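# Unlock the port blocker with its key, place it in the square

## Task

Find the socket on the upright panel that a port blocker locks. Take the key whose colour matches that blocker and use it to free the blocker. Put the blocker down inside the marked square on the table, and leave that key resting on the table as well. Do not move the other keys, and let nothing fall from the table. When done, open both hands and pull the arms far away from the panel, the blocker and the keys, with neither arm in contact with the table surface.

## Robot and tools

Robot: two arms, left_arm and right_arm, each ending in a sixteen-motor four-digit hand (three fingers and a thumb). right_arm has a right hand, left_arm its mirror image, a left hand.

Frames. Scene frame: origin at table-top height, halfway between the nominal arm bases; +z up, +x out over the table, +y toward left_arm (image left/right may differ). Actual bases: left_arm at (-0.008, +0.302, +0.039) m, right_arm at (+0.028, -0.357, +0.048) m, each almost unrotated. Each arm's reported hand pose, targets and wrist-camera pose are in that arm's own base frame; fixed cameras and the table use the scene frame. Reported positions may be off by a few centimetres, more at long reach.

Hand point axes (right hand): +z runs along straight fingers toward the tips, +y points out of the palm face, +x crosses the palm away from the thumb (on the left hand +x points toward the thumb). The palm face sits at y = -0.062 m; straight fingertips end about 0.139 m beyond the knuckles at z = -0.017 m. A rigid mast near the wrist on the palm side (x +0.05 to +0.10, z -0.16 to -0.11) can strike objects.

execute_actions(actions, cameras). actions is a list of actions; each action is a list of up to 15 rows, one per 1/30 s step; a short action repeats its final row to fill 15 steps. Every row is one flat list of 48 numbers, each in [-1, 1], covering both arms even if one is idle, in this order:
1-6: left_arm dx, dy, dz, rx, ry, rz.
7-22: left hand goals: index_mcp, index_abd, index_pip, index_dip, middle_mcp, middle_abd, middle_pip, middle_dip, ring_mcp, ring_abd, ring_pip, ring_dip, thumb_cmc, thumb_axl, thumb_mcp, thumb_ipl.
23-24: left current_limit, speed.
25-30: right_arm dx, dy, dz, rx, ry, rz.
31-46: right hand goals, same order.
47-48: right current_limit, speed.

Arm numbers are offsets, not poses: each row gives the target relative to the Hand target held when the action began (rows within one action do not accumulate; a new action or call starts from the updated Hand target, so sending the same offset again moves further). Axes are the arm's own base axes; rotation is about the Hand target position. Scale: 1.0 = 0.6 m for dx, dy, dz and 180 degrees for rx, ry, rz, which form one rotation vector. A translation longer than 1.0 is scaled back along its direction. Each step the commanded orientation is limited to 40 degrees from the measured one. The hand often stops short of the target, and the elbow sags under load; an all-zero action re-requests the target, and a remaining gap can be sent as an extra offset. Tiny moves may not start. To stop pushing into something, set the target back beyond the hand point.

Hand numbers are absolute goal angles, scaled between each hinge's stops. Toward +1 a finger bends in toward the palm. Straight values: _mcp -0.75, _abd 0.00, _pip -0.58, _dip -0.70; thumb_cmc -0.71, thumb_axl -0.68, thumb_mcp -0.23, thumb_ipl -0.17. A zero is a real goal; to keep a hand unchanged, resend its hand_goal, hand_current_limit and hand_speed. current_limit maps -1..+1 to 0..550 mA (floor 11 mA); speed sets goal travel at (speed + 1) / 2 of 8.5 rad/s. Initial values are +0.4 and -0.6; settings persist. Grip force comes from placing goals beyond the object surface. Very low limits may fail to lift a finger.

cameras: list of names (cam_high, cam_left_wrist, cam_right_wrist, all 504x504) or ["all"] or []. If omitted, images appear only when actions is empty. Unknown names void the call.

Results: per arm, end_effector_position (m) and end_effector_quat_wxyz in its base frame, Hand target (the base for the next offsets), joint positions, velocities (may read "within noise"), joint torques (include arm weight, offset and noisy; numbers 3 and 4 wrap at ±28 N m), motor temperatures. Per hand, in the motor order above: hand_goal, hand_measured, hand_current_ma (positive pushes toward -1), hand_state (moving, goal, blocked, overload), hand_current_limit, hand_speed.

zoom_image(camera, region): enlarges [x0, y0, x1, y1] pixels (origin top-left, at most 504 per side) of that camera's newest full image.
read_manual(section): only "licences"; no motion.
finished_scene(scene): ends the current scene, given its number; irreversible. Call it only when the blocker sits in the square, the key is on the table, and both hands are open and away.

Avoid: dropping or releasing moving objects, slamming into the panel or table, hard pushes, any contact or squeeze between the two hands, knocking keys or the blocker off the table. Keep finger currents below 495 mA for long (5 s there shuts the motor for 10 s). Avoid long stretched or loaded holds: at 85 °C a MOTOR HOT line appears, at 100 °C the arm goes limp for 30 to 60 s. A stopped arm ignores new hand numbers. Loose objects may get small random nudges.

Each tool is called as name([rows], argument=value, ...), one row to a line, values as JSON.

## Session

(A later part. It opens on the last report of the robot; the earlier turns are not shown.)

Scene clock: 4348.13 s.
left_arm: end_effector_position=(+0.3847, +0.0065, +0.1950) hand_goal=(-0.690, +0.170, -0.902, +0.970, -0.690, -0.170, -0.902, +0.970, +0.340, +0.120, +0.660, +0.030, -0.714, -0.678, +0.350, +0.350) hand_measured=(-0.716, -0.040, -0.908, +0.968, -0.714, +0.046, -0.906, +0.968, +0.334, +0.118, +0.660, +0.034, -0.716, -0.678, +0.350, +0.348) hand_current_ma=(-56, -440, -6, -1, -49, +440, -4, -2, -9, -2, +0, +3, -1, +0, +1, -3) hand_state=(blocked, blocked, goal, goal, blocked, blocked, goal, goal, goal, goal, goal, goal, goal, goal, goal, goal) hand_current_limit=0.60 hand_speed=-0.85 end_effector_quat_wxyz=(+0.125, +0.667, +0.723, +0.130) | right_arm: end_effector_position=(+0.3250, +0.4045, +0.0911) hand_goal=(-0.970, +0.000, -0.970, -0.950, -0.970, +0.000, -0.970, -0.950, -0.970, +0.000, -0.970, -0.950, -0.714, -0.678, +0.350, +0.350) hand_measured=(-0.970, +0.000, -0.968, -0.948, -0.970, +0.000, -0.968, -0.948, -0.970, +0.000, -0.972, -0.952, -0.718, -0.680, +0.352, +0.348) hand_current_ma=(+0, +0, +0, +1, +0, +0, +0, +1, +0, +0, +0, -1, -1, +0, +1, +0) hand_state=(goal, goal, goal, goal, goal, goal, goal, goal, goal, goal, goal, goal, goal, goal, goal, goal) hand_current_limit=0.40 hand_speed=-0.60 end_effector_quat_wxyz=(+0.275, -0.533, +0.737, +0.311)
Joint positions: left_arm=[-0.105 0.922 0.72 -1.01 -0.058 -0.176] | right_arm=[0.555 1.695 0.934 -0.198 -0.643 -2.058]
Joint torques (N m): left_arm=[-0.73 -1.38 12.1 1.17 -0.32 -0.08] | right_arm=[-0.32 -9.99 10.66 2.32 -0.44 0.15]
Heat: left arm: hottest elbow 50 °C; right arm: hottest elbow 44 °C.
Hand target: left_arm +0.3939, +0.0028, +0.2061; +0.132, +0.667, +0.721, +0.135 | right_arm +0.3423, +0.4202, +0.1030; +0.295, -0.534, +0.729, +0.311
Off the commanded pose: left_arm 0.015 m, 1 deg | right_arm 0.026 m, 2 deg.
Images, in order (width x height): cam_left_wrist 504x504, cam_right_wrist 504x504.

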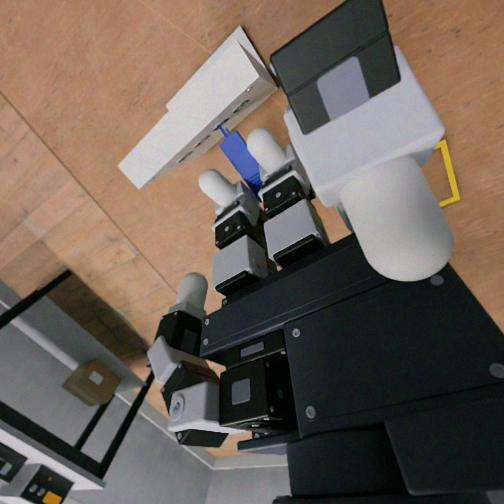

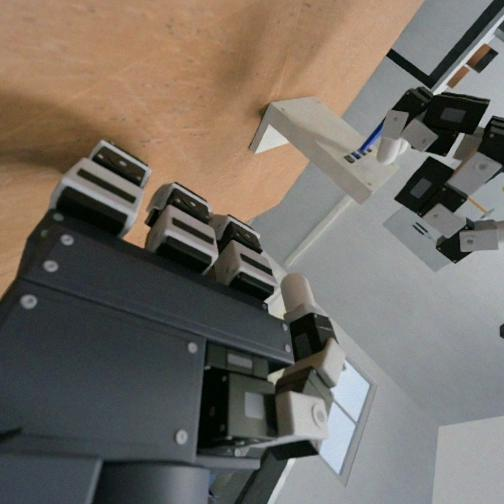

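zoom_image(camera="cam_left_wrist", region=[170, 70, 270, 170])

zoom_image(camera="cam_right_wrist", region=[325, 125, 385, 185])

Scaled by 5.040 from the camera's 504x504 image, which has a finer 720x720 frame.

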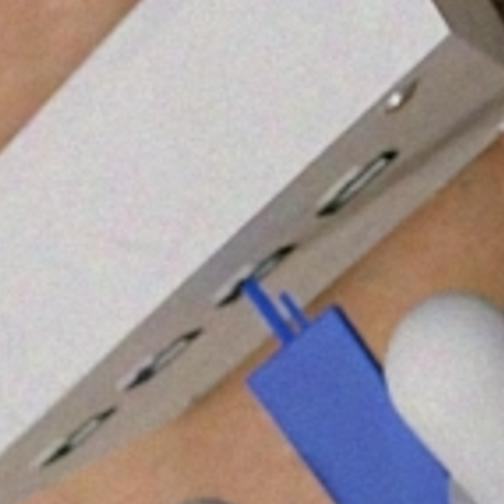

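Scaled by 8.400 from the camera's 504x504 image, which has a finer 720x720 frame.

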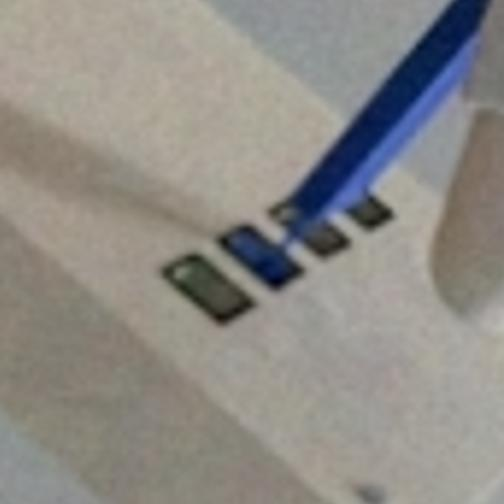

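execute_actions([
  [[0,0,0,0,0,0,-0.762,0.17,-0.836,0.97,-0.762,-0.17,-0.836,0.97,0.34,0.12,0.66,0.03,-0.714,-0.678,0.35,0.35,0.6,-0.85,0,0,0,0,0,0,-0.97,0,-0.97,-0.95,-0.97,0,-0.97,-0.95,-0.97,0,-0.97,-0.95,-0.714,-0.678,0.35,0.35,0.4,-0.6]],
  [[0,0,0,0,0,0,-0.736,0.17,-0.868,0.97,-0.736,-0.17,-0.868,0.97,0.34,0.12,0.66,0.03,-0.714,-0.678,0.35,0.35,0.6,-0.85,0,0,0,0,0,0,-0.97,0,-0.97,-0.95,-0.97,0,-0.97,-0.95,-0.97,0,-0.97,-0.95,-0.714,-0.678,0.35,0.35,0.4,-0.6]],
  [[0,0,0,0,0,0,-0.7183,0.17,-0.8908,0.97,-0.7183,-0.17,-0.8908,0.97,0.34,0.12,0.66,0.03,-0.714,-0.678,0.35,0.35,0.6,-0.85,0,0,0,0,0,0,-0.97,0,-0.97,-0.95,-0.97,0,-0.97,-0.95,-0.97,0,-0.97,-0.95,-0.714,-0.678,0.35,0.35,0.4,-0.6]],
  [[0,0,0,0,0,0,-0.698,0.17,-0.881,0.97,-0.698,-0.17,-0.881,0.97,0.34,0.12,0.66,0.03,-0.714,-0.678,0.35,0.35,0.6,-0.85,0,0,0,0,0,0,-0.97,0,-0.97,-0.95,-0.97,0,-0.97,-0.95,-0.97,0,-0.97,-0.95,-0.714,-0.678,0.35,0.35,0.4,-0.6]],
], cameras=["cam_left_wrist","cam_right_wrist"])

zoom_image(camera="cam_left_wrist", region=[209, 117, 231, 139])

zoom_image(camera="cam_right_wrist", region=[347, 144, 367, 164])

Scene clock: 4434.07 s.
left_arm: end_effector_position=(+0.3847, +0.0065, +0.1950) hand_goal=(-0.698, +0.170, -0.882, +0.970, -0.698, -0.170, -0.882, +0.970, +0.340, +0.120, +0.660, +0.030, -0.714, -0.678, +0.350, +0.350) hand_measured=(-0.726, -0.040, -0.886, +0.968, -0.722, +0.046, -0.884, +0.968, +0.334, +0.118, +0.660, +0.034, -0.716, -0.678, +0.350, +0.348) hand_current_ma=(-59, -440, -5, -1, -52, +440, -2, -2, -9, -2, +0, +3, -1, +0, +1, -3) hand_state=(blocked, blocked, goal, goal, blocked, blocked, goal, goal, goal, goal, goal, goal, goal, goal, goal, goal) hand_current_limit=0.60 hand_speed=-0.85 end_effector_quat_wxyz=(+0.125, +0.667, +0.723, +0.130) | right_arm: end_effector_position=(+0.3250, +0.4045, +0.0911) hand_goal=(-0.970, +0.000, -0.970, -0.950, -0.970, +0.000, -0.970, -0.950, -0.970, +0.000, -0.970, -0.950, -0.714, -0.678, +0.350, +0.350) hand_measured=(-0.970, +0.000, -0.968, -0.948, -0.970, +0.000, -0.968, -0.948, -0.970, +0.000, -0.972, -0.952, -0.718, -0.680, +0.352, +0.348) hand_current_ma=(+0, +0, +0, +1, +0, +0, +0, +1, +0, +0, +0, -1, -1, +0, +1, +0) hand_state=(goal, goal, goal, goal, goal, goal, goal, goal, goal, goal, goal, goal, goal, goal, goal, goal) hand_current_limit=0.40 hand_speed=-0.60 end_effector_quat_wxyz=(+0.275, -0.533, +0.737, +0.311)
Joint positions: left_arm=[-0.105 0.922 0.72 -1.01 -0.058 -0.176] | right_arm=[0.555 1.695 0.934 -0.198 -0.643 -2.058]
Joint torques (N m): left_arm=[-0.73 -1.38 12.08 1.16 -0.32 -0.08] | right_arm=[-0.26 -9.93 10.63 2.32 -0.45 0.15]
Heat: left arm: hottest elbow 50 °C; right arm: hottest elbow 44 °C.
Hand target: left_arm +0.3939, +0.0028, +0.2061; +0.132, +0.667, +0.721, +0.135 | right_arm +0.3423, +0.4202, +0.1030; +0.295, -0.534, +0.729, +0.311
Off the commanded pose: left_arm 0.015 m, 1 deg | right_arm 0.026 m, 2 deg.
Images, in order (width x height): cam_left_wrist 504x504, cam_right_wrist 504x504.

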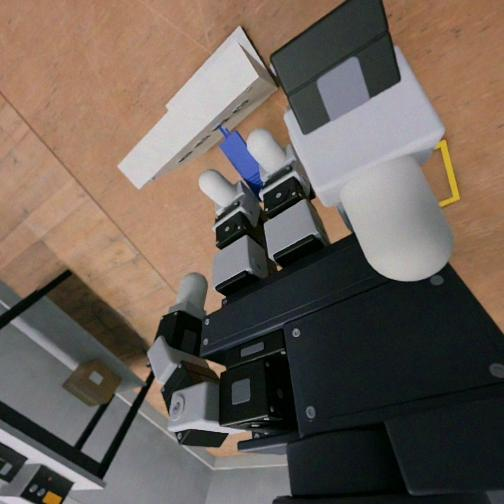

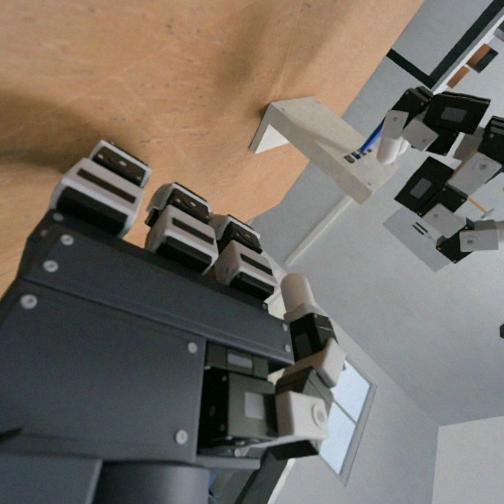

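Scaled by 22.909 from the camera's 504x504 image, which has a finer 720x720 frame.

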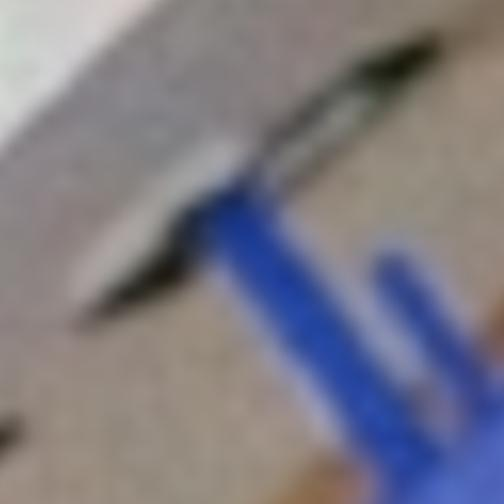

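Scaled by 25.200 from the camera's 504x504 image, which has a finer 720x720 frame.

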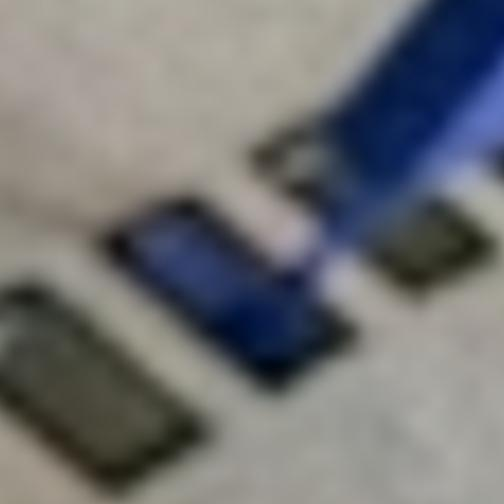

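execute_actions([
  [[0,0,0,0,0,0,-0.758,0.17,-0.842,0.97,-0.758,-0.17,-0.842,0.97,0.34,0.12,0.66,0.03,-0.714,-0.678,0.35,0.35,0.6,-0.85,0,0,0,0,0,0,-0.97,0,-0.97,-0.95,-0.97,0,-0.97,-0.95,-0.97,0,-0.97,-0.95,-0.714,-0.678,0.35,0.35,0.4,-0.6]],
  [[0,0,0,0.001,0,0,-0.7504,0.17,-0.8589,0.97,-0.7504,-0.17,-0.8589,0.97,0.34,0.12,0.66,0.03,-0.714,-0.678,0.35,0.35,0.6,-0.85,0,0,0,0,0,0,-0.97,0,-0.97,-0.95,-0.97,0,-0.97,-0.95,-0.97,0,-0.97,-0.95,-0.714,-0.678,0.35,0.35,0.4,-0.6]],
], cameras=["cam_left_wrist"])

zoom_image(camera="cam_left_wrist", region=[209, 117, 231, 139])

Scene clock: 4527.43 s.
left_arm: end_effector_position=(+0.3848, +0.0065, +0.1951) hand_goal=(-0.750, +0.170, -0.858, +0.970, -0.750, -0.170, -0.858, +0.970, +0.340, +0.120, +0.660, +0.030, -0.714, -0.678, +0.350, +0.350) hand_measured=(-0.758, -0.040, -0.854, +0.968, -0.756, +0.046, -0.852, +0.968, +0.334, +0.118, +0.660, +0.034, -0.716, -0.678, +0.350, +0.348) hand_current_ma=(-11, -440, +4, -1, -7, +440, +6, -2, -9, -2, +0, +3, -1, +0, +1, -3) hand_state=(goal, blocked, goal, goal, goal, blocked, goal, goal, goal, goal, goal, goal, goal, goal, goal, goal) hand_current_limit=0.60 hand_speed=-0.85 end_effector_quat_wxyz=(+0.124, +0.667, +0.723, +0.131) | right_arm: end_effector_position=(+0.3250, +0.4045, +0.0911) hand_goal=(-0.970, +0.000, -0.970, -0.950, -0.970, +0.000, -0.970, -0.950, -0.970, +0.000, -0.970, -0.950, -0.714, -0.678, +0.350, +0.350) hand_measured=(-0.970, +0.000, -0.968, -0.948, -0.970, +0.000, -0.968, -0.948, -0.970, +0.000, -0.972, -0.952, -0.718, -0.680, +0.352, +0.348) hand_current_ma=(+0, +0, +0, +1, +0, +0, +0, +1, +0, +0, +0, -1, -1, +0, +1, +0) hand_state=(goal, goal, goal, goal, goal, goal, goal, goal, goal, goal, goal, goal, goal, goal, goal, goal) hand_current_limit=0.40 hand_speed=-0.60 end_effector_quat_wxyz=(+0.275, -0.533, +0.737, +0.311)
Joint positions: left_arm=[-0.107 0.922 0.72 -1.01 -0.061 -0.176] | right_arm=[0.555 1.695 0.934 -0.198 -0.643 -2.058]
Joint torques (N m): left_arm=[-0.73 -1.38 12.11 1.16 -0.32 -0.08] | right_arm=[-0.26 -9.93 10.63 2.3 -0.45 0.15]
Heat: left arm: hottest elbow 50 °C; right arm: hottest elbow 44 °C.
Hand target: left_arm +0.3939, +0.0028, +0.2061; +0.131, +0.667, +0.721, +0.136 | right_arm +0.3423, +0.4202, +0.1030; +0.295, -0.534, +0.729, +0.311
Off the commanded pose: left_arm 0.015 m, 1 deg | right_arm 0.026 m, 2 deg.
Images, in order (width x height): cam_left_wrist 504x504.

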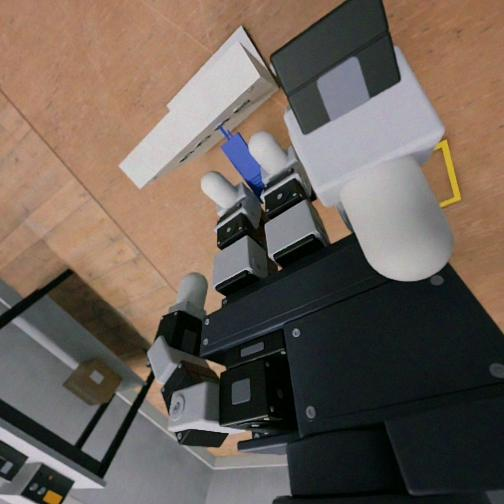

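Scaled by 22.909 from the camera's 504x504 image, which has a finer 720x720 frame.

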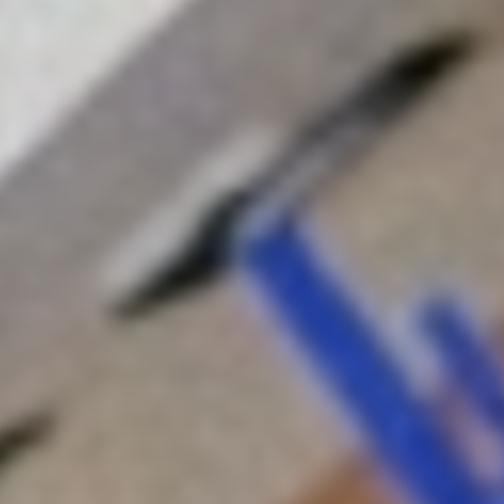

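execute_actions([
  [[0,0,0,0,0,0,-0.7108,0.17,-0.908,0.97,-0.7108,-0.17,-0.908,0.97,0.34,0.12,0.66,0.03,-0.714,-0.678,0.35,0.35,0.6,-0.85,0,0,0,0,0,0,-0.97,0,-0.97,-0.95,-0.97,0,-0.97,-0.95,-0.97,0,-0.97,-0.95,-0.714,-0.678,0.35,0.35,0.4,-0.6]],
  [[0,0,0,0,0,0,-0.6908,0.17,-0.8986,0.97,-0.6908,-0.17,-0.8986,0.97,0.34,0.12,0.66,0.03,-0.714,-0.678,0.35,0.35,0.6,-0.85,0,0,0,0,0,0,-0.97,0,-0.97,-0.95,-0.97,0,-0.97,-0.95,-0.97,0,-0.97,-0.95,-0.714,-0.678,0.35,0.35,0.4,-0.6]],
], cameras=[])

Scene clock: 4539.43 s.
left_arm: end_effector_position=(+0.3847, +0.0065, +0.1951) hand_goal=(-0.690, +0.170, -0.898, +0.970, -0.690, -0.170, -0.898, +0.970, +0.340, +0.120, +0.660, +0.030, -0.714, -0.678, +0.350, +0.350) hand_measured=(-0.718, -0.040, -0.904, +0.968, -0.716, +0.046, -0.902, +0.968, +0.334, +0.118, +0.660, +0.034, -0.716, -0.678, +0.350, +0.348) hand_current_ma=(-62, -440, -6, -1, -54, +440, -5, -2, -9, -2, +0, +3, -1, +0, +1, -3) hand_state=(blocked, blocked, goal, goal, blocked, blocked, goal, goal, goal, goal, goal, goal, goal, goal, goal, goal) hand_current_limit=0.60 hand_speed=-0.85 end_effector_quat_wxyz=(+0.124, +0.667, +0.723, +0.131) | right_arm: end_effector_position=(+0.3250, +0.4045, +0.0911) hand_goal=(-0.970, +0.000, -0.970, -0.950, -0.970, +0.000, -0.970, -0.950, -0.970, +0.000, -0.970, -0.950, -0.714, -0.678, +0.350, +0.350) hand_measured=(-0.970, +0.000, -0.968, -0.948, -0.970, +0.000, -0.968, -0.948, -0.970, +0.000, -0.972, -0.952, -0.718, -0.680, +0.352, +0.348) hand_current_ma=(+0, +0, +0, +1, +0, +0, +0, +1, +0, +0, +0, -1, -1, +0, +1, +0) hand_state=(goal, goal, goal, goal, goal, goal, goal, goal, goal, goal, goal, goal, goal, goal, goal, goal) hand_current_limit=0.40 hand_speed=-0.60 end_effector_quat_wxyz=(+0.275, -0.533, +0.737, +0.311)
Joint positions: left_arm=[-0.107 0.922 0.72 -1.01 -0.061 -0.176] | right_arm=[0.555 1.695 0.934 -0.198 -0.643 -2.058]
Joint torques (N m): left_arm=[-0.79 -1.38 12.1 1.14 -0.32 -0.08] | right_arm=[-0.26 -9.88 10.63 2.33 -0.45 0.15]
Heat: left arm: hottest elbow 50 °C; right arm: hottest elbow 44 °C.
Hand target: left_arm +0.3939, +0.0028, +0.2061; +0.131, +0.667, +0.721, +0.136 | right_arm +0.3423, +0.4202, +0.1030; +0.295, -0.534, +0.729, +0.311
Off the commanded pose: left_arm 0.015 m, 1 deg | right_arm 0.026 m, 2 deg.
No camera images: "cameras" was empty.

execute_actions([
  [[0,0,0,0,0,0,-0.7545,0.17,-0.8495,0.97,-0.7545,-0.17,-0.8495,0.97,0.34,0.12,0.66,0.03,-0.714,-0.678,0.35,0.35,0.6,-0.85,0,0,0,0,0,0,-0.97,0,-0.97,-0.95,-0.97,0,-0.97,-0.95,-0.97,0,-0.97,-0.95,-0.714,-0.678,0.35,0.35,0.4,-0.6]],
  [[0,0,0,0,0,0,-0.7149,0.17,-0.8987,0.97,-0.7149,-0.17,-0.8987,0.97,0.34,0.12,0.66,0.03,-0.714,-0.678,0.35,0.35,0.6,-0.85,0,0,0,0,0,0,-0.97,0,-0.97,-0.95,-0.97,0,-0.97,-0.95,-0.97,0,-0.97,-0.95,-0.714,-0.678,0.35,0.35,0.4,-0.6]],
  [[0,0,0,0,0,0,-0.6949,0.17,-0.8893,0.97,-0.6949,-0.17,-0.8893,0.97,0.34,0.12,0.66,0.03,-0.714,-0.678,0.35,0.35,0.6,-0.85,0,0,0,0,0,0,-0.97,0,-0.97,-0.95,-0.97,0,-0.97,-0.95,-0.97,0,-0.97,-0.95,-0.714,-0.678,0.35,0.35,0.4,-0.6]],
], cameras=["cam_right_wrist"])

zoom_image(camera="cam_right_wrist", region=[347, 144, 367, 164])

Scene clock: 4550.67 s.
left_arm: end_effector_position=(+0.3847, +0.0066, +0.1951) hand_goal=(-0.694, +0.170, -0.890, +0.970, -0.694, -0.170, -0.890, +0.970, +0.340, +0.120, +0.660, +0.030, -0.714, -0.678, +0.350, +0.350) hand_measured=(-0.722, -0.040, -0.894, +0.968, -0.720, +0.046, -0.892, +0.968, +0.334, +0.118, +0.660, +0.034, -0.716, -0.678, +0.350, +0.348) hand_current_ma=(-62, -440, -5, -1, -55, +440, -2, -2, -9, -2, +0, +3, -1, +0, +1, -3) hand_state=(blocked, blocked, goal, goal, blocked, blocked, goal, goal, goal, goal, goal, goal, goal, goal, goal, goal) hand_current_limit=0.60 hand_speed=-0.85 end_effector_quat_wxyz=(+0.124, +0.667, +0.723, +0.131) | right_arm: end_effector_position=(+0.3250, +0.4045, +0.0911) hand_goal=(-0.970, +0.000, -0.970, -0.950, -0.970, +0.000, -0.970, -0.950, -0.970, +0.000, -0.970, -0.950, -0.714, -0.678, +0.350, +0.350) hand_measured=(-0.970, +0.000, -0.968, -0.948, -0.970, +0.000, -0.968, -0.948, -0.970, +0.000, -0.972, -0.952, -0.718, -0.680, +0.352, +0.348) hand_current_ma=(+0, +0, +0, +1, +0, +0, +0, +1, +0, +0, +0, -1, -1, +0, +1, +0) hand_state=(goal, goal, goal, goal, goal, goal, goal, goal, goal, goal, goal, goal, goal, goal, goal, goal) hand_current_limit=0.40 hand_speed=-0.60 end_effector_quat_wxyz=(+0.275, -0.533, +0.737, +0.311)
Joint positions: left_arm=[-0.107 0.922 0.72 -1.01 -0.061 -0.177] | right_arm=[0.555 1.695 0.934 -0.198 -0.643 -2.058]
Joint torques (N m): left_arm=[-0.79 -1.32 12.11 1.16 -0.32 -0.08] | right_arm=[-0.15 -9.88 10.67 2.3 -0.45 0.15]
Heat: left arm: hottest elbow 50 °C; right arm: hottest elbow 44 °C.
Hand target: left_arm +0.3939, +0.0028, +0.2061; +0.131, +0.667, +0.721, +0.136 | right_arm +0.3423, +0.4202, +0.1030; +0.295, -0.534, +0.729, +0.311
Off the commanded pose: left_arm 0.015 m, 1 deg | right_arm 0.026 m, 2 deg.
Images, in order (width x height): cam_right_wrist 504x504.

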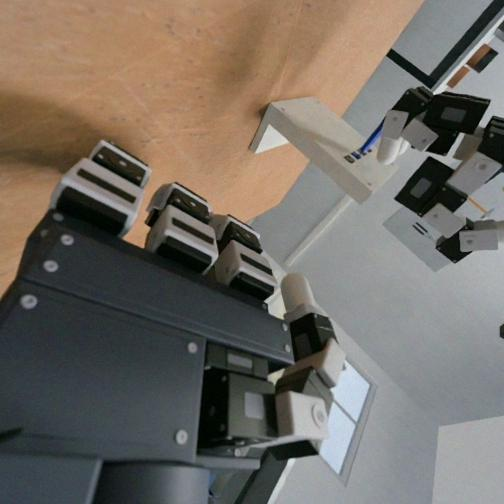

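Scaled by 25.200 from the camera's 504x504 image, which has a finer 720x720 frame.

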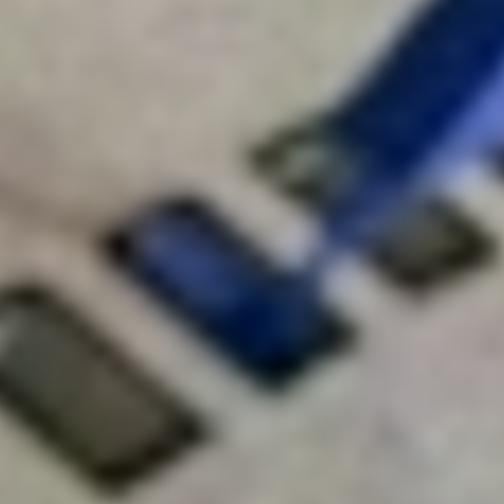

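execute_actions([
  [[0,0,0,0,0,0,-0.7463,0.17,-0.8682,0.97,-0.7463,-0.17,-0.8682,0.97,0.34,0.12,0.66,0.03,-0.714,-0.678,0.35,0.35,0.6,-0.85,0,0,0,0,0,0,-0.97,0,-0.97,-0.95,-0.97,0,-0.97,-0.95,-0.97,0,-0.97,-0.95,-0.714,-0.678,0.35,0.35,0.4,-0.6]],
  [[0,0,0,0,0,0,-0.7067,0.17,-0.9174,0.97,-0.7067,-0.17,-0.9174,0.97,0.34,0.12,0.66,0.03,-0.714,-0.678,0.35,0.35,0.6,-0.85,0,0,0,0,0,0,-0.97,0,-0.97,-0.95,-0.97,0,-0.97,-0.95,-0.97,0,-0.97,-0.95,-0.714,-0.678,0.35,0.35,0.4,-0.6]],
  [[0,0,0,0,0,0,-0.6867,0.17,-0.908,0.97,-0.6867,-0.17,-0.908,0.97,0.34,0.12,0.66,0.03,-0.714,-0.678,0.35,0.35,0.6,-0.85,0,0,0,0,0,0,-0.97,0,-0.97,-0.95,-0.97,0,-0.97,-0.95,-0.97,0,-0.97,-0.95,-0.714,-0.678,0.35,0.35,0.4,-0.6]],
], cameras=["cam_right_wrist"])

zoom_image(camera="cam_right_wrist", region=[347, 144, 367, 164])

Scene clock: 4562.53 s.
left_arm: end_effector_position=(+0.3848, +0.0066, +0.1950) hand_goal=(-0.686, +0.170, -0.908, +0.970, -0.686, -0.170, -0.908, +0.970, +0.340, +0.120, +0.660, +0.030, -0.714, -0.678, +0.350, +0.350) hand_measured=(-0.712, -0.040, -0.914, +0.968, -0.710, +0.046, -0.912, +0.968, +0.334, +0.118, +0.660, +0.034, -0.716, -0.678, +0.350, +0.348) hand_current_ma=(-59, -440, -7, -1, -52, +440, -4, -2, -9, -2, +0, +3, -1, +0, +1, -3) hand_state=(blocked, blocked, goal, goal, blocked, blocked, goal, goal, goal, goal, goal, goal, goal, goal, goal, goal) hand_current_limit=0.60 hand_speed=-0.85 end_effector_quat_wxyz=(+0.124, +0.667, +0.723, +0.131) | right_arm: end_effector_position=(+0.3250, +0.4045, +0.0911) hand_goal=(-0.970, +0.000, -0.970, -0.950, -0.970, +0.000, -0.970, -0.950, -0.970, +0.000, -0.970, -0.950, -0.714, -0.678, +0.350, +0.350) hand_measured=(-0.970, +0.000, -0.968, -0.948, -0.970, +0.000, -0.968, -0.948, -0.970, +0.000, -0.972, -0.952, -0.718, -0.680, +0.352, +0.348) hand_current_ma=(+0, +0, +0, +1, +0, +0, +0, +1, +0, +0, +0, -1, -1, +0, +1, +0) hand_state=(goal, goal, goal, goal, goal, goal, goal, goal, goal, goal, goal, goal, goal, goal, goal, goal) hand_current_limit=0.40 hand_speed=-0.60 end_effector_quat_wxyz=(+0.275, -0.533, +0.737, +0.311)
Joint positions: left_arm=[-0.107 0.923 0.72 -1.01 -0.061 -0.177] | right_arm=[0.555 1.695 0.934 -0.198 -0.643 -2.058]
Joint torques (N m): left_arm=[-0.79 -1.38 12.11 1.16 -0.32 -0.07] | right_arm=[-0.21 -9.99 10.69 2.33 -0.45 0.15]
Heat: left arm: hottest elbow 50 °C; right arm: hottest elbow 44 °C.
Hand target: left_arm +0.3939, +0.0028, +0.2061; +0.131, +0.667, +0.721, +0.136 | right_arm +0.3423, +0.4202, +0.1030; +0.295, -0.534, +0.729, +0.311
Off the commanded pose: left_arm 0.015 m, 1 deg | right_arm 0.026 m, 2 deg.
Images, in order (width x height): cam_right_wrist 504x504.

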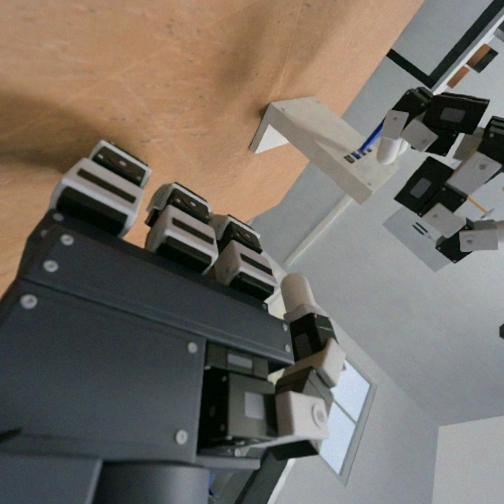

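Scaled by 25.200 from the camera's 504x504 image, which has a finer 720x720 frame.

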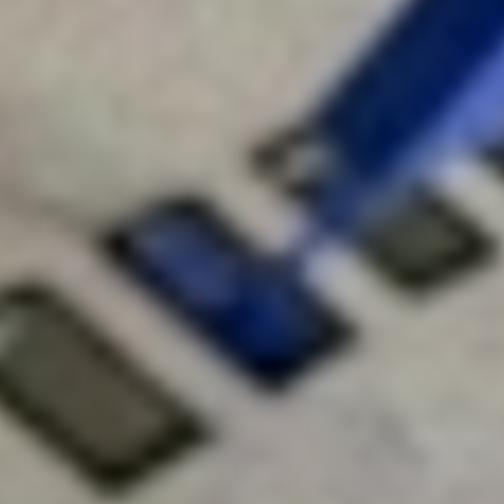

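execute_actions([
  [[0,0,0,0,0,0,-0.758,0.17,-0.842,0.97,-0.758,-0.17,-0.842,0.97,0.34,0.12,0.66,0.03,-0.714,-0.678,0.35,0.35,0.6,-0.85,0,0,0,0,0,0,-0.75,0,0.9,0.9,-0.75,0,0.9,0.9,-0.75,0,0.9,0.9,-0.714,-0.678,0.35,0.35,0.4,-0.8]],
  [[-0.035,0,0,0,0,0,-0.76,0.17,-0.84,0.97,-0.76,-0.17,-0.84,0.97,0.34,0.12,0.66,0.03,-0.714,-0.678,0.35,0.35,0.6,-0.85,0,0,0,0,0,0,-0.75,0,0.9,0.9,-0.75,0,0.9,0.9,-0.75,0,0.9,0.9,-0.714,-0.678,0.35,0.35,0.4,-0.8]],
  [[-0.035,0,0,0,0,0,-0.76,0.17,-0.84,0.97,-0.76,-0.17,-0.84,0.97,0.34,0.12,0.66,0.03,-0.714,-0.678,0.35,0.35,0.6,-0.85,0,0,0,0,0,0,-0.75,0,0.9,0.9,-0.75,0,0.9,0.9,-0.75,0,0.9,0.9,-0.714,-0.678,0.35,0.35,0.4,-0.8]],
  [[-0.035,0,0,0,0,0,-0.76,0.17,-0.84,0.97,-0.76,-0.17,-0.84,0.97,0.34,0.12,0.66,0.03,-0.714,-0.678,0.35,0.35,0.6,-0.85,0,0,0,0,0,0,-0.75,0,0.9,0.9,-0.75,0,0.9,0.9,-0.75,0,0.9,0.9,-0.714,-0.678,0.35,0.35,0.4,-0.8]],
], cameras=["all"])

Scene clock: 4606.67 s.
left_arm: end_effector_position=(+0.3367, +0.0041, +0.2117) hand_goal=(-0.760, +0.170, -0.840, +0.970, -0.760, -0.170, -0.840, +0.970, +0.340, +0.120, +0.660, +0.030, -0.714, -0.678, +0.350, +0.350) hand_measured=(-0.762, -0.040, -0.842, +0.968, -0.760, +0.046, -0.842, +0.968, +0.334, +0.118, +0.660, +0.034, -0.716, -0.678, +0.350, +0.348) hand_current_ma=(-1, -440, -2, -1, +1, +440, -1, -2, -9, -2, +0, +3, -1, +0, +1, -3) hand_state=(goal, blocked, goal, goal, goal, blocked, goal, goal, goal, goal, goal, goal, goal, goal, goal, goal) hand_current_limit=0.60 hand_speed=-0.85 end_effector_quat_wxyz=(+0.138, +0.665, +0.720, +0.141) | right_arm: end_effector_position=(+0.3313, +0.4081, +0.0962) hand_goal=(-0.750, +0.000, +0.900, +0.900, -0.750, +0.000, +0.900, +0.900, -0.750, +0.000, +0.900, +0.900, -0.714, -0.678, +0.350, +0.350) hand_measured=(-0.752, +0.000, +0.842, +0.852, -0.752, +0.000, +0.842, +0.850, -0.754, +0.000, +0.842, +0.850, -0.718, -0.680, +0.352, +0.348) hand_current_ma=(-1, +0, -99, -75, -1, +0, -97, -76, -2, +0, -96, -77, -1, +0, +1, +0) hand_state=(goal, goal, blocked, blocked, goal, goal, blocked, blocked, goal, goal, blocked, blocked, goal, goal, goal, goal) hand_current_limit=0.40 hand_speed=-0.80 end_effector_quat_wxyz=(+0.286, -0.534, +0.733, +0.308)
Joint positions: left_arm=[-0.144 0.734 0.663 -1.11 -0.075 -0.208] | right_arm=[0.556 1.695 0.948 -0.19 -0.639 -2.058]
Joint torques (N m): left_arm=[-0.79 -0.79 9.47 0.58 -0.34 -0.11] | right_arm=[-0.21 -9.82 9.77 1.89 -0.62 0.25]
Heat: left arm: hottest elbow 50 °C; right arm: hottest elbow 43 °C.
Hand target: left_arm +0.3309, +0.0028, +0.2061; +0.131, +0.667, +0.721, +0.136 | right_arm +0.3423, +0.4202, +0.1030; +0.295, -0.534, +0.729, +0.311
Off the commanded pose: left_arm 0.008 m, 1 deg | right_arm 0.018 m, 1 deg.

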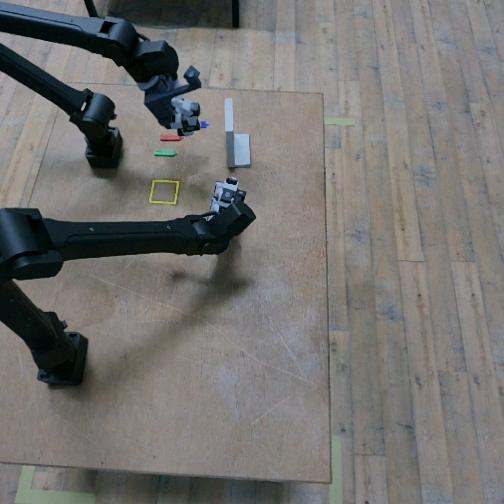

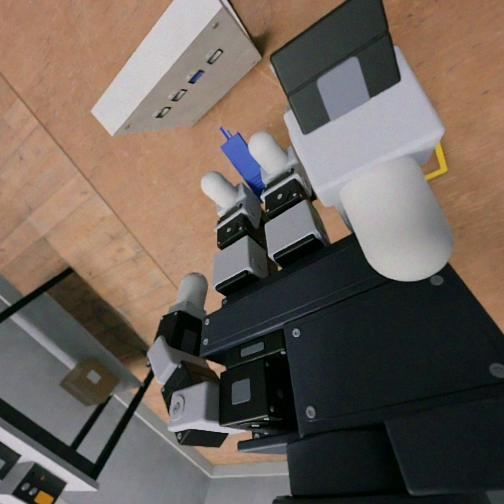

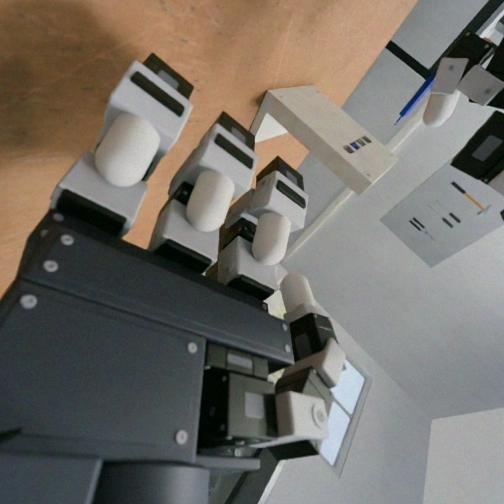

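zoom_image(camera="cam_left_wrist", region=[185, 65, 207, 87])

zoom_image(camera="cam_right_wrist", region=[347, 135, 371, 159])

zoom_image(camera="cam_left_wrist", region=[214, 122, 244, 152])

zoom_image(camera="cam_right_wrist", region=[390, 65, 440, 115])

Scaled by 22.909 from the camera's 504x504 image, which has a finer 720x720 frame.

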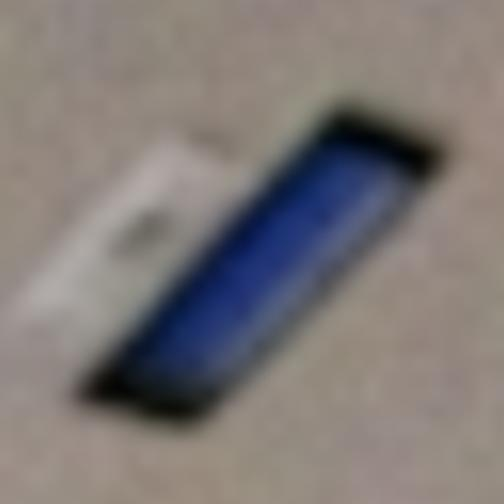

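Scaled by 21.000 from the camera's 504x504 image, which has a finer 720x720 frame.

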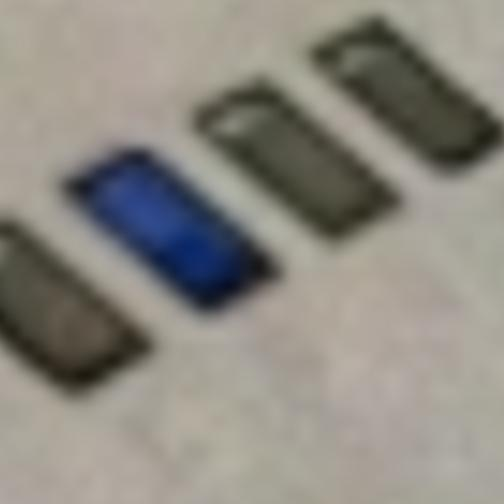

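Scaled by 16.800 from the camera's 504x504 image, which has a finer 720x720 frame.

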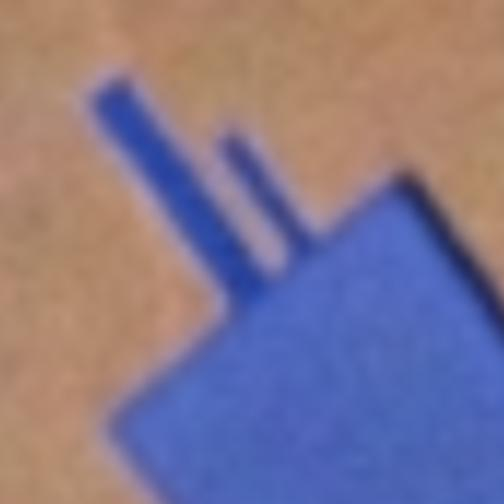

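Scaled by 10.080 from the camera's 504x504 image, which has a finer 720x720 frame.

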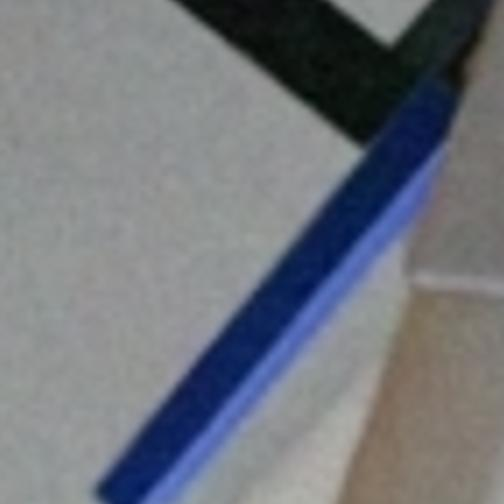

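execute_actions([
  [[0,0,0,0,0,0,-0.76,0.17,-0.84,0.97,-0.76,-0.17,-0.84,0.97,0.34,0.12,0.66,0.03,-0.714,-0.678,0.35,0.35,0.6,-0.85,-0.01,0.04,0,0,0,-0.025,-0.75,0,0.83,0.84,-0.75,0,0.83,0.84,-0.75,0,0.83,0.84,-0.714,-0.678,0.35,0.35,0.4,-0.8]],
  [[0,0,0,0,0,0,-0.76,0.17,-0.84,0.97,-0.76,-0.17,-0.84,0.97,0.34,0.12,0.66,0.03,-0.714,-0.678,0.35,0.35,0.6,-0.85,-0.01,0.04,0,0,0,-0.025,-0.75,0,0.83,0.84,-0.75,0,0.83,0.84,-0.75,0,0.83,0.84,-0.714,-0.678,0.35,0.35,0.4,-0.8]],
], cameras=["cam_right_wrist"])

Scene clock: 4633.70 s.
left_arm: end_effector_position=(+0.3367, +0.0041, +0.2117) hand_goal=(-0.760, +0.170, -0.840, +0.970, -0.760, -0.170, -0.840, +0.970, +0.340, +0.120, +0.660, +0.030, -0.714, -0.678, +0.350, +0.350) hand_measured=(-0.762, -0.040, -0.842, +0.968, -0.760, +0.046, -0.842, +0.968, +0.334, +0.118, +0.660, +0.034, -0.716, -0.678, +0.350, +0.348) hand_current_ma=(-1, -440, -2, -1, +1, +440, -1, -2, -9, -2, +0, +3, -1, +0, +1, -3) hand_state=(goal, blocked, goal, goal, goal, blocked, goal, goal, goal, goal, goal, goal, goal, goal, goal, goal) hand_current_limit=0.60 hand_speed=-0.85 end_effector_quat_wxyz=(+0.138, +0.665, +0.720, +0.141) | right_arm: end_effector_position=(+0.3300, +0.4686, +0.1040) hand_goal=(-0.750, +0.000, +0.830, +0.840, -0.750, +0.000, +0.830, +0.840, -0.750, +0.000, +0.830, +0.840, -0.714, -0.678, +0.350, +0.350) hand_measured=(-0.752, +0.000, +0.830, +0.840, -0.752, +0.000, +0.828, +0.840, -0.754, +0.000, +0.830, +0.840, -0.716, -0.680, +0.352, +0.348) hand_current_ma=(-1, +0, +0, +0, -1, +0, +0, +0, -1, +0, +0, +0, -1, +0, +1, +0) hand_state=(goal, goal, goal, goal, goal, goal, goal, goal, goal, goal, goal, goal, goal, goal, goal, goal) hand_current_limit=0.40 hand_speed=-0.80 end_effector_quat_wxyz=(+0.317, -0.481, +0.766, +0.286)
Joint positions: left_arm=[-0.144 0.734 0.663 -1.11 -0.075 -0.208] | right_arm=[0.683 1.695 0.948 -0.043 -0.459 -1.817]
Joint torques (N m): left_arm=[-0.73 -0.85 9.48 0.59 -0.34 -0.11] | right_arm=[-0.91 -11.46 6.74 2.61 -0.32 0.17]
Heat: left arm: hottest elbow 47 °C; right arm: hottest elbow 41 °C.
Hand target: left_arm +0.3309, +0.0028, +0.2061; +0.131, +0.667, +0.721, +0.136 | right_arm +0.3303, +0.4682, +0.1030; +0.319, -0.475, +0.768, +0.287
Off the commanded pose: left_arm 0.008 m, 1 deg | right_arm 0.001 m, 1 deg.
Images, in order (width x height): cam_right_wrist 504x504.

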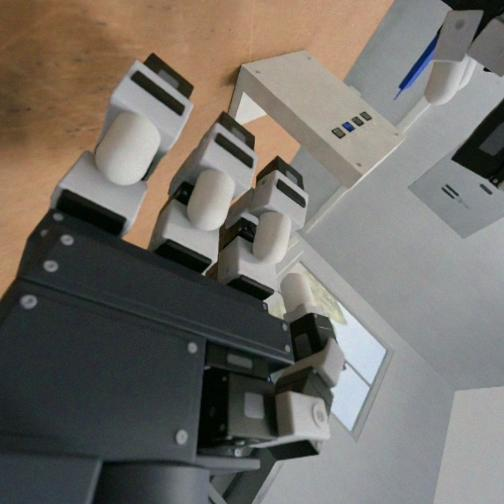

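execute_actions([
  [[0,0,0,0,0,0,-0.76,0.17,-0.84,0.97,-0.76,-0.17,-0.84,0.97,0.34,0.12,0.66,0.03,-0.714,-0.678,0.35,0.35,0.6,-0.85,-0.02,0.03,-0.005,0,0,-0.025,-0.75,0,0.83,0.84,-0.75,0,0.83,0.84,-0.75,0,0.83,0.84,-0.714,-0.678,0.35,0.35,0.4,-0.8]],
  [[0,0,0,0,0,0,-0.76,0.17,-0.84,0.97,-0.76,-0.17,-0.84,0.97,0.34,0.12,0.66,0.03,-0.714,-0.678,0.35,0.35,0.6,-0.85,-0.02,0.03,-0.005,0,0,-0.025,-0.75,0,0.83,0.84,-0.75,0,0.83,0.84,-0.75,0,0.83,0.84,-0.714,-0.678,0.35,0.35,0.4,-0.8]],
], cameras=["cam_right_wrist","cam_high"])

Scene clock: 4644.37 s.
left_arm: end_effector_position=(+0.3367, +0.0041, +0.2117) hand_goal=(-0.760, +0.170, -0.840, +0.970, -0.760, -0.170, -0.840, +0.970, +0.340, +0.120, +0.660, +0.030, -0.714, -0.678, +0.350, +0.350) hand_measured=(-0.762, -0.040, -0.842, +0.968, -0.760, +0.046, -0.842, +0.968, +0.334, +0.118, +0.660, +0.034, -0.716, -0.678, +0.350, +0.348) hand_current_ma=(-1, -440, -2, -1, +1, +440, -1, -2, -9, -2, +0, +3, -1, +0, +1, -3) hand_state=(goal, blocked, goal, goal, goal, blocked, goal, goal, goal, goal, goal, goal, goal, goal, goal, goal) hand_current_limit=0.60 hand_speed=-0.85 end_effector_quat_wxyz=(+0.138, +0.665, +0.720, +0.141) | right_arm: end_effector_position=(+0.3073, +0.5070, +0.0929) hand_goal=(-0.750, +0.000, +0.830, +0.840, -0.750, +0.000, +0.830, +0.840, -0.750, +0.000, +0.830, +0.840, -0.714, -0.678, +0.350, +0.350) hand_measured=(-0.752, +0.000, +0.830, +0.840, -0.752, +0.000, +0.828, +0.840, -0.752, +0.000, +0.830, +0.840, -0.716, -0.680, +0.352, +0.348) hand_current_ma=(-1, +0, +0, +0, -1, +0, +0, +0, -1, +0, +0, +0, -1, +0, +1, +0) hand_state=(goal, goal, goal, goal, goal, goal, goal, goal, goal, goal, goal, goal, goal, goal, goal, goal) hand_current_limit=0.40 hand_speed=-0.80 end_effector_quat_wxyz=(+0.335, -0.420, +0.803, +0.258)
Joint positions: left_arm=[-0.144 0.734 0.663 -1.11 -0.075 -0.208] | right_arm=[0.813 1.689 0.892 0.072 -0.247 -1.611]
Joint torques (N m): left_arm=[-0.73 -0.79 9.46 0.59 -0.34 -0.11] | right_arm=[-0.97 -12.22 6.04 2.88 -0.18 0.26]
Heat: left arm: hottest elbow 46 °C; right arm: hottest elbow 40 °C.
Hand target: left_arm +0.3309, +0.0028, +0.2061; +0.131, +0.667, +0.721, +0.136 | right_arm +0.3062, +0.5042, +0.0970; +0.340, -0.413, +0.803, +0.261
Off the commanded pose: left_arm 0.008 m, 1 deg | right_arm 0.005 m, 1 deg.
Images, in order (width x height): cam_high 504x504, cam_right_wrist 504x504.

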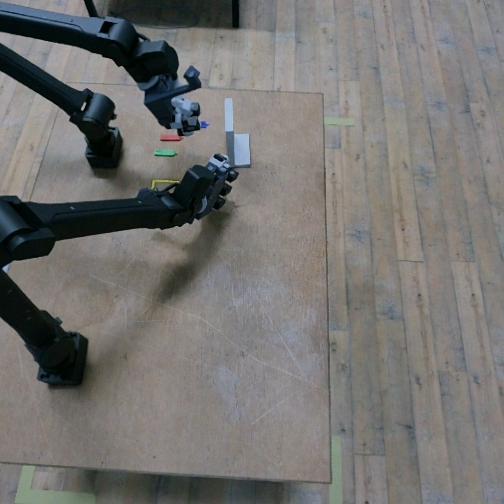

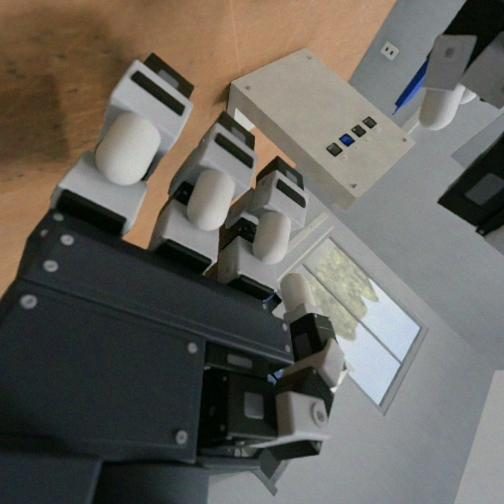

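zoom_image(camera="cam_right_wrist", region=[336, 128, 358, 150])

zoom_image(camera="cam_right_wrist", region=[380, 50, 440, 110])

Scaled by 22.909 from the camera's 504x504 image, which has a finer 720x720 frame.

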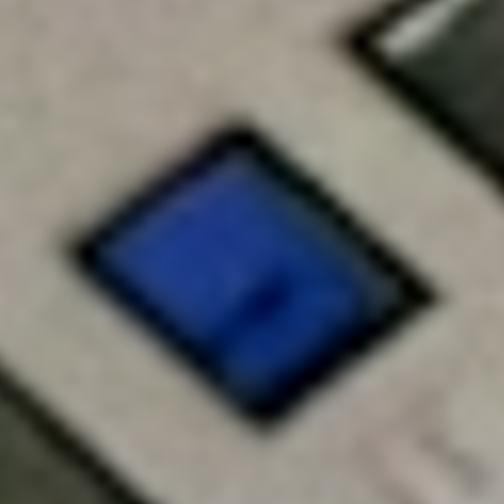

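Scaled by 8.400 from the camera's 504x504 image, which has a finer 720x720 frame.

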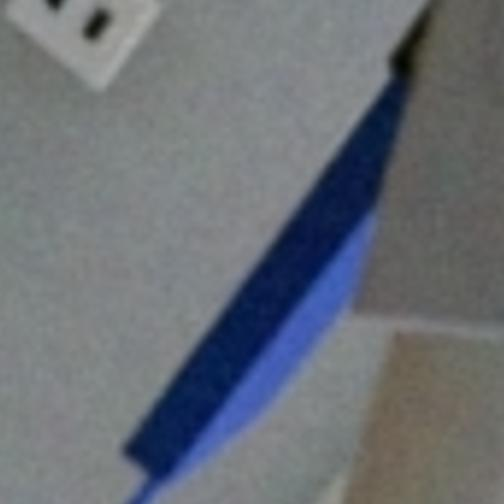

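zoom_image(camera="cam_right_wrist", region=[340, 134, 354, 148])

Scaled by 36.000 from the camera's 504x504 image, which has a finer 720x720 frame.

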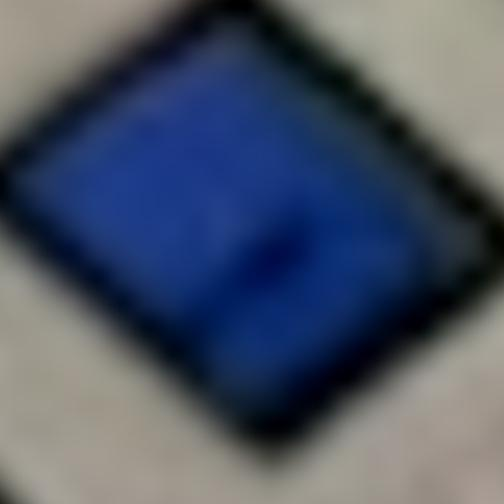

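zoom_image(camera="cam_high", region=[150, 70, 270, 230])

Scaled by 3.150 from the camera's 504x504 image, which has a finer 720x720 frame.

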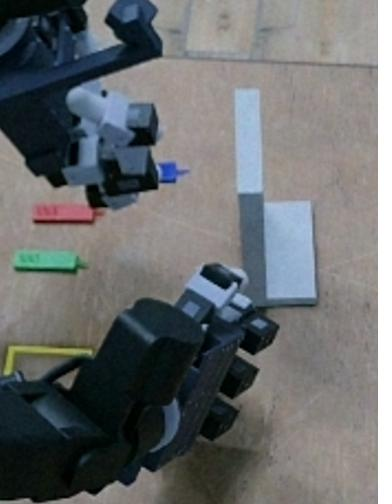

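execute_actions([
  [[0,0,0,0,0,0,-0.76,0.17,-0.84,0.97,-0.76,-0.17,-0.84,0.97,0.34,0.12,0.66,0.03,-0.714,-0.678,0.35,0.35,0.6,-0.85,0,0,0,0,0,0,-0.75,0,0.83,0.84,-0.75,0,0.83,0.84,-0.75,0,0.83,0.84,-0.714,-0.678,-0.95,-0.6,0.4,-0.8]],
  [[0,0,0,0,0,0,-0.76,0.17,-0.84,0.97,-0.76,-0.17,-0.84,0.97,0.34,0.12,0.66,0.03,-0.714,-0.678,0.35,0.35,0.6,-0.85,-0.012,0,0,-0.055,0.0333,0.0086,-0.75,0,0.83,0.84,-0.75,0,0.83,0.84,-0.75,0,0.83,0.84,-0.714,-0.678,-0.95,-0.6,0.4,-0.8]],
], cameras=["cam_right_wrist","cam_high"])

Scene clock: 4759.93 s.
left_arm: end_effector_position=(+0.3367, +0.0041, +0.2117) hand_goal=(-0.760, +0.170, -0.840, +0.970, -0.760, -0.170, -0.840, +0.970, +0.340, +0.120, +0.660, +0.030, -0.714, -0.678, +0.350, +0.350) hand_measured=(-0.762, -0.040, -0.842, +0.968, -0.760, +0.046, -0.842, +0.968, +0.334, +0.118, +0.660, +0.034, -0.716, -0.678, +0.350, +0.348) hand_current_ma=(-1, -440, -2, -1, +1, +440, -1, -2, -9, -2, +0, +3, -1, +0, +1, -3) hand_state=(goal, blocked, goal, goal, goal, blocked, goal, goal, goal, goal, goal, goal, goal, goal, goal, goal) hand_current_limit=0.60 hand_speed=-0.85 end_effector_quat_wxyz=(+0.138, +0.665, +0.720, +0.141) | right_arm: end_effector_position=(+0.2900, +0.4876, +0.0747) hand_goal=(-0.750, +0.000, +0.830, +0.840, -0.750, +0.000, +0.830, +0.840, -0.750, +0.000, +0.830, +0.840, -0.714, -0.678, -0.950, -0.600) hand_measured=(-0.752, +0.000, +0.830, +0.840, -0.752, +0.000, +0.828, +0.840, -0.752, +0.000, +0.830, +0.840, -0.712, -0.674, -0.686, -0.590) hand_current_ma=(-1, +0, +0, +0, -1, +0, +0, +0, -1, +0, +0, +0, +1, +1, +385, +11) hand_state=(goal, goal, goal, goal, goal, goal, goal, goal, goal, goal, goal, goal, goal, goal, blocked, goal) hand_current_limit=0.40 hand_speed=-0.80 end_effector_quat_wxyz=(+0.237, -0.429, +0.846, +0.211)
Joint positions: left_arm=[-0.144 0.734 0.663 -1.11 -0.075 -0.208] | right_arm=[0.817 1.664 0.939 -0.235 -0.225 -1.62]
Joint torques (N m): left_arm=[-0.73 -0.79 9.47 0.59 -0.35 -0.11] | right_arm=[-0.32 -11.4 10.77 1.28 -0.22 -0.08]
Motor temperatures (°C): left_arm=[23 27 43 24 25 25] | right_arm=[23 31 37 25 26 25]
Heat: left arm: hottest elbow 43 °C; right arm: hottest elbow 37 °C.
Hand target: left_arm +0.3309, +0.0028, +0.2061; +0.131, +0.667, +0.721, +0.136 | right_arm +0.2992, +0.5041, +0.0969; +0.257, -0.437, +0.834, +0.217
Off the commanded pose: left_arm 0.008 m, 1 deg | right_arm 0.029 m, 3 deg.
Images, in order (width x height): cam_high 504x504, cam_right_wrist 504x504.

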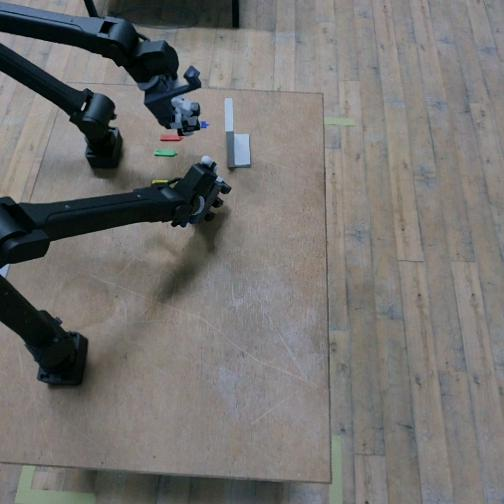

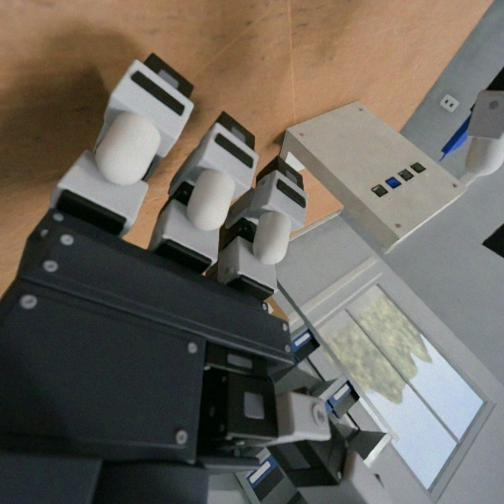

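execute_actions([
  [[0,0,0,0,0,0,-0.76,0.17,-0.84,0.97,-0.76,-0.17,-0.84,0.97,0.34,0.12,0.66,0.03,-0.714,-0.678,0.35,0.35,0.6,-0.85,-0.01,0.04,0.01,-0.03,0.02,0.0045,-0.75,0,0.83,0.84,-0.75,0,0.83,0.84,-0.75,0,0.83,0.84,-0.714,-0.678,-0.67,-0.6,0.4,-0.8]],
  [[0,0,0,0,0,0,-0.76,0.17,-0.84,0.97,-0.76,-0.17,-0.84,0.97,0.34,0.12,0.66,0.03,-0.714,-0.678,0.35,0.35,0.6,-0.85,-0.01,0.04,0.01,-0.03,0.02,0.0045,-0.75,0,0.83,0.84,-0.75,0,0.83,0.84,-0.75,0,0.83,0.84,-0.714,-0.678,-0.67,-0.6,0.4,-0.8]],
], cameras=["cam_right_wrist","cam_high"])

Scene clock: 4772.80 s.
left_arm: end_effector_position=(+0.3367, +0.0041, +0.2117) hand_goal=(-0.760, +0.170, -0.840, +0.970, -0.760, -0.170, -0.840, +0.970, +0.340, +0.120, +0.660, +0.030, -0.714, -0.678, +0.350, +0.350) hand_measured=(-0.762, -0.040, -0.842, +0.968, -0.760, +0.046, -0.842, +0.968, +0.334, +0.118, +0.660, +0.034, -0.716, -0.678, +0.350, +0.348) hand_current_ma=(-1, -440, -2, -1, +1, +440, -1, -2, -9, -2, +0, +3, -1, +0, +1, -3) hand_state=(goal, blocked, goal, goal, goal, blocked, goal, goal, goal, goal, goal, goal, goal, goal, goal, goal) hand_current_limit=0.60 hand_speed=-0.85 end_effector_quat_wxyz=(+0.138, +0.665, +0.720, +0.141) | right_arm: end_effector_position=(+0.2755, +0.5307, +0.1050) hand_goal=(-0.750, +0.000, +0.830, +0.840, -0.750, +0.000, +0.830, +0.840, -0.750, +0.000, +0.830, +0.840, -0.714, -0.678, -0.670, -0.600) hand_measured=(-0.752, +0.000, +0.830, +0.840, -0.752, +0.000, +0.828, +0.840, -0.752, +0.000, +0.830, +0.840, -0.714, -0.678, -0.670, -0.598) hand_current_ma=(-1, +0, +0, +0, -1, +0, +0, +0, -1, +0, +0, +0, +0, +0, +0, +0) hand_state=(goal, goal, goal, goal, goal, goal, goal, goal, goal, goal, goal, goal, goal, goal, goal, goal) hand_current_limit=0.40 hand_speed=-0.80 end_effector_quat_wxyz=(+0.160, -0.458, +0.858, +0.168)
Joint positions: left_arm=[-0.144 0.734 0.663 -1.11 -0.075 -0.208] | right_arm=[0.899 1.71 1.186 -0.611 -0.176 -1.612]
Joint torques (N m): left_arm=[-0.73 -0.79 9.48 0.59 -0.34 -0.11] | right_arm=[-0.21 -10.34 11.79 1.03 -0.19 0.21]
Heat: left arm: hottest elbow 43 °C; right arm: hottest elbow 38 °C.
Hand target: left_arm +0.3309, +0.0028, +0.2061; +0.131, +0.667, +0.721, +0.136 | right_arm +0.2846, +0.5491, +0.1103; +0.163, -0.455, +0.858, +0.170
Off the commanded pose: left_arm 0.008 m, 1 deg | right_arm 0.021 m, 0 deg.
led back after a hold (right arm): the arm was led back toward your command in small steps, so it may still be short of it.
previous command not reached (right arm): moving toward its pose would have brought two parts of the arm too close to each other.
pose unreachable (right arm): on one or more control steps of this call, first in action 0 (counted from 0), this arm could not follow its commanded pose, so it was not sent that pose on those steps. On the call's last step it was still not sent that pose. It may still have moved: this result reports where it is.
cause: moving toward the commanded pose would bring two parts of the arm too close to each other (joints 5 (wrist yaw) and 6 (wrist roll) lie between them).
Images, in order (width x height): cam_high 504x504, cam_right_wrist 504x504.

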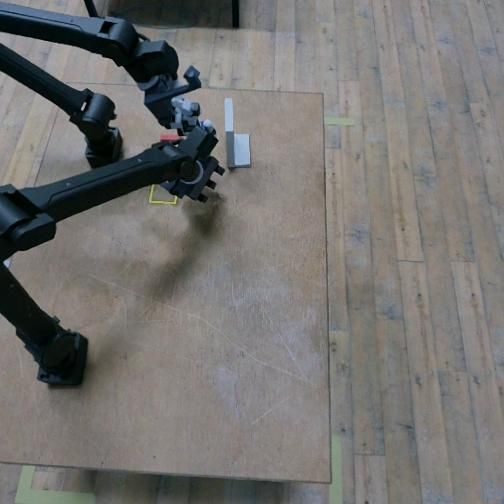

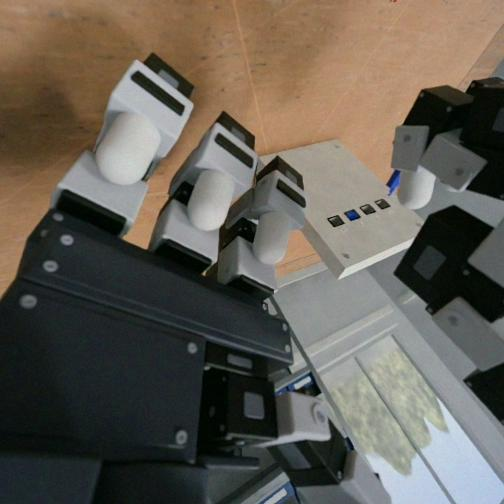

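zoom_image(camera="cam_right_wrist", region=[341, 204, 363, 226])

zoom_image(camera="cam_high", region=[150, 70, 270, 230])

Scaled by 22.909 from the camera's 504x504 image, which has a finer 720x720 frame.

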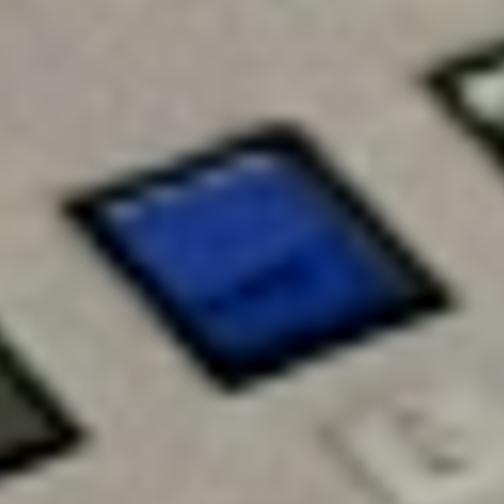

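Scaled by 3.150 from the camera's 504x504 image, which has a finer 720x720 frame.

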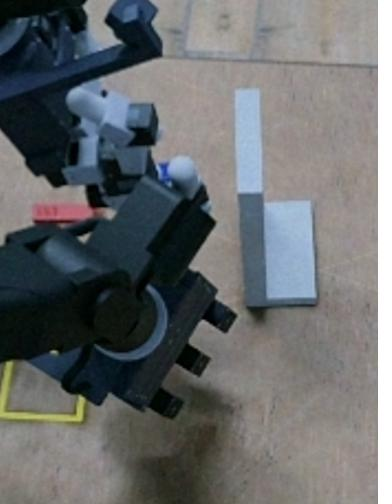

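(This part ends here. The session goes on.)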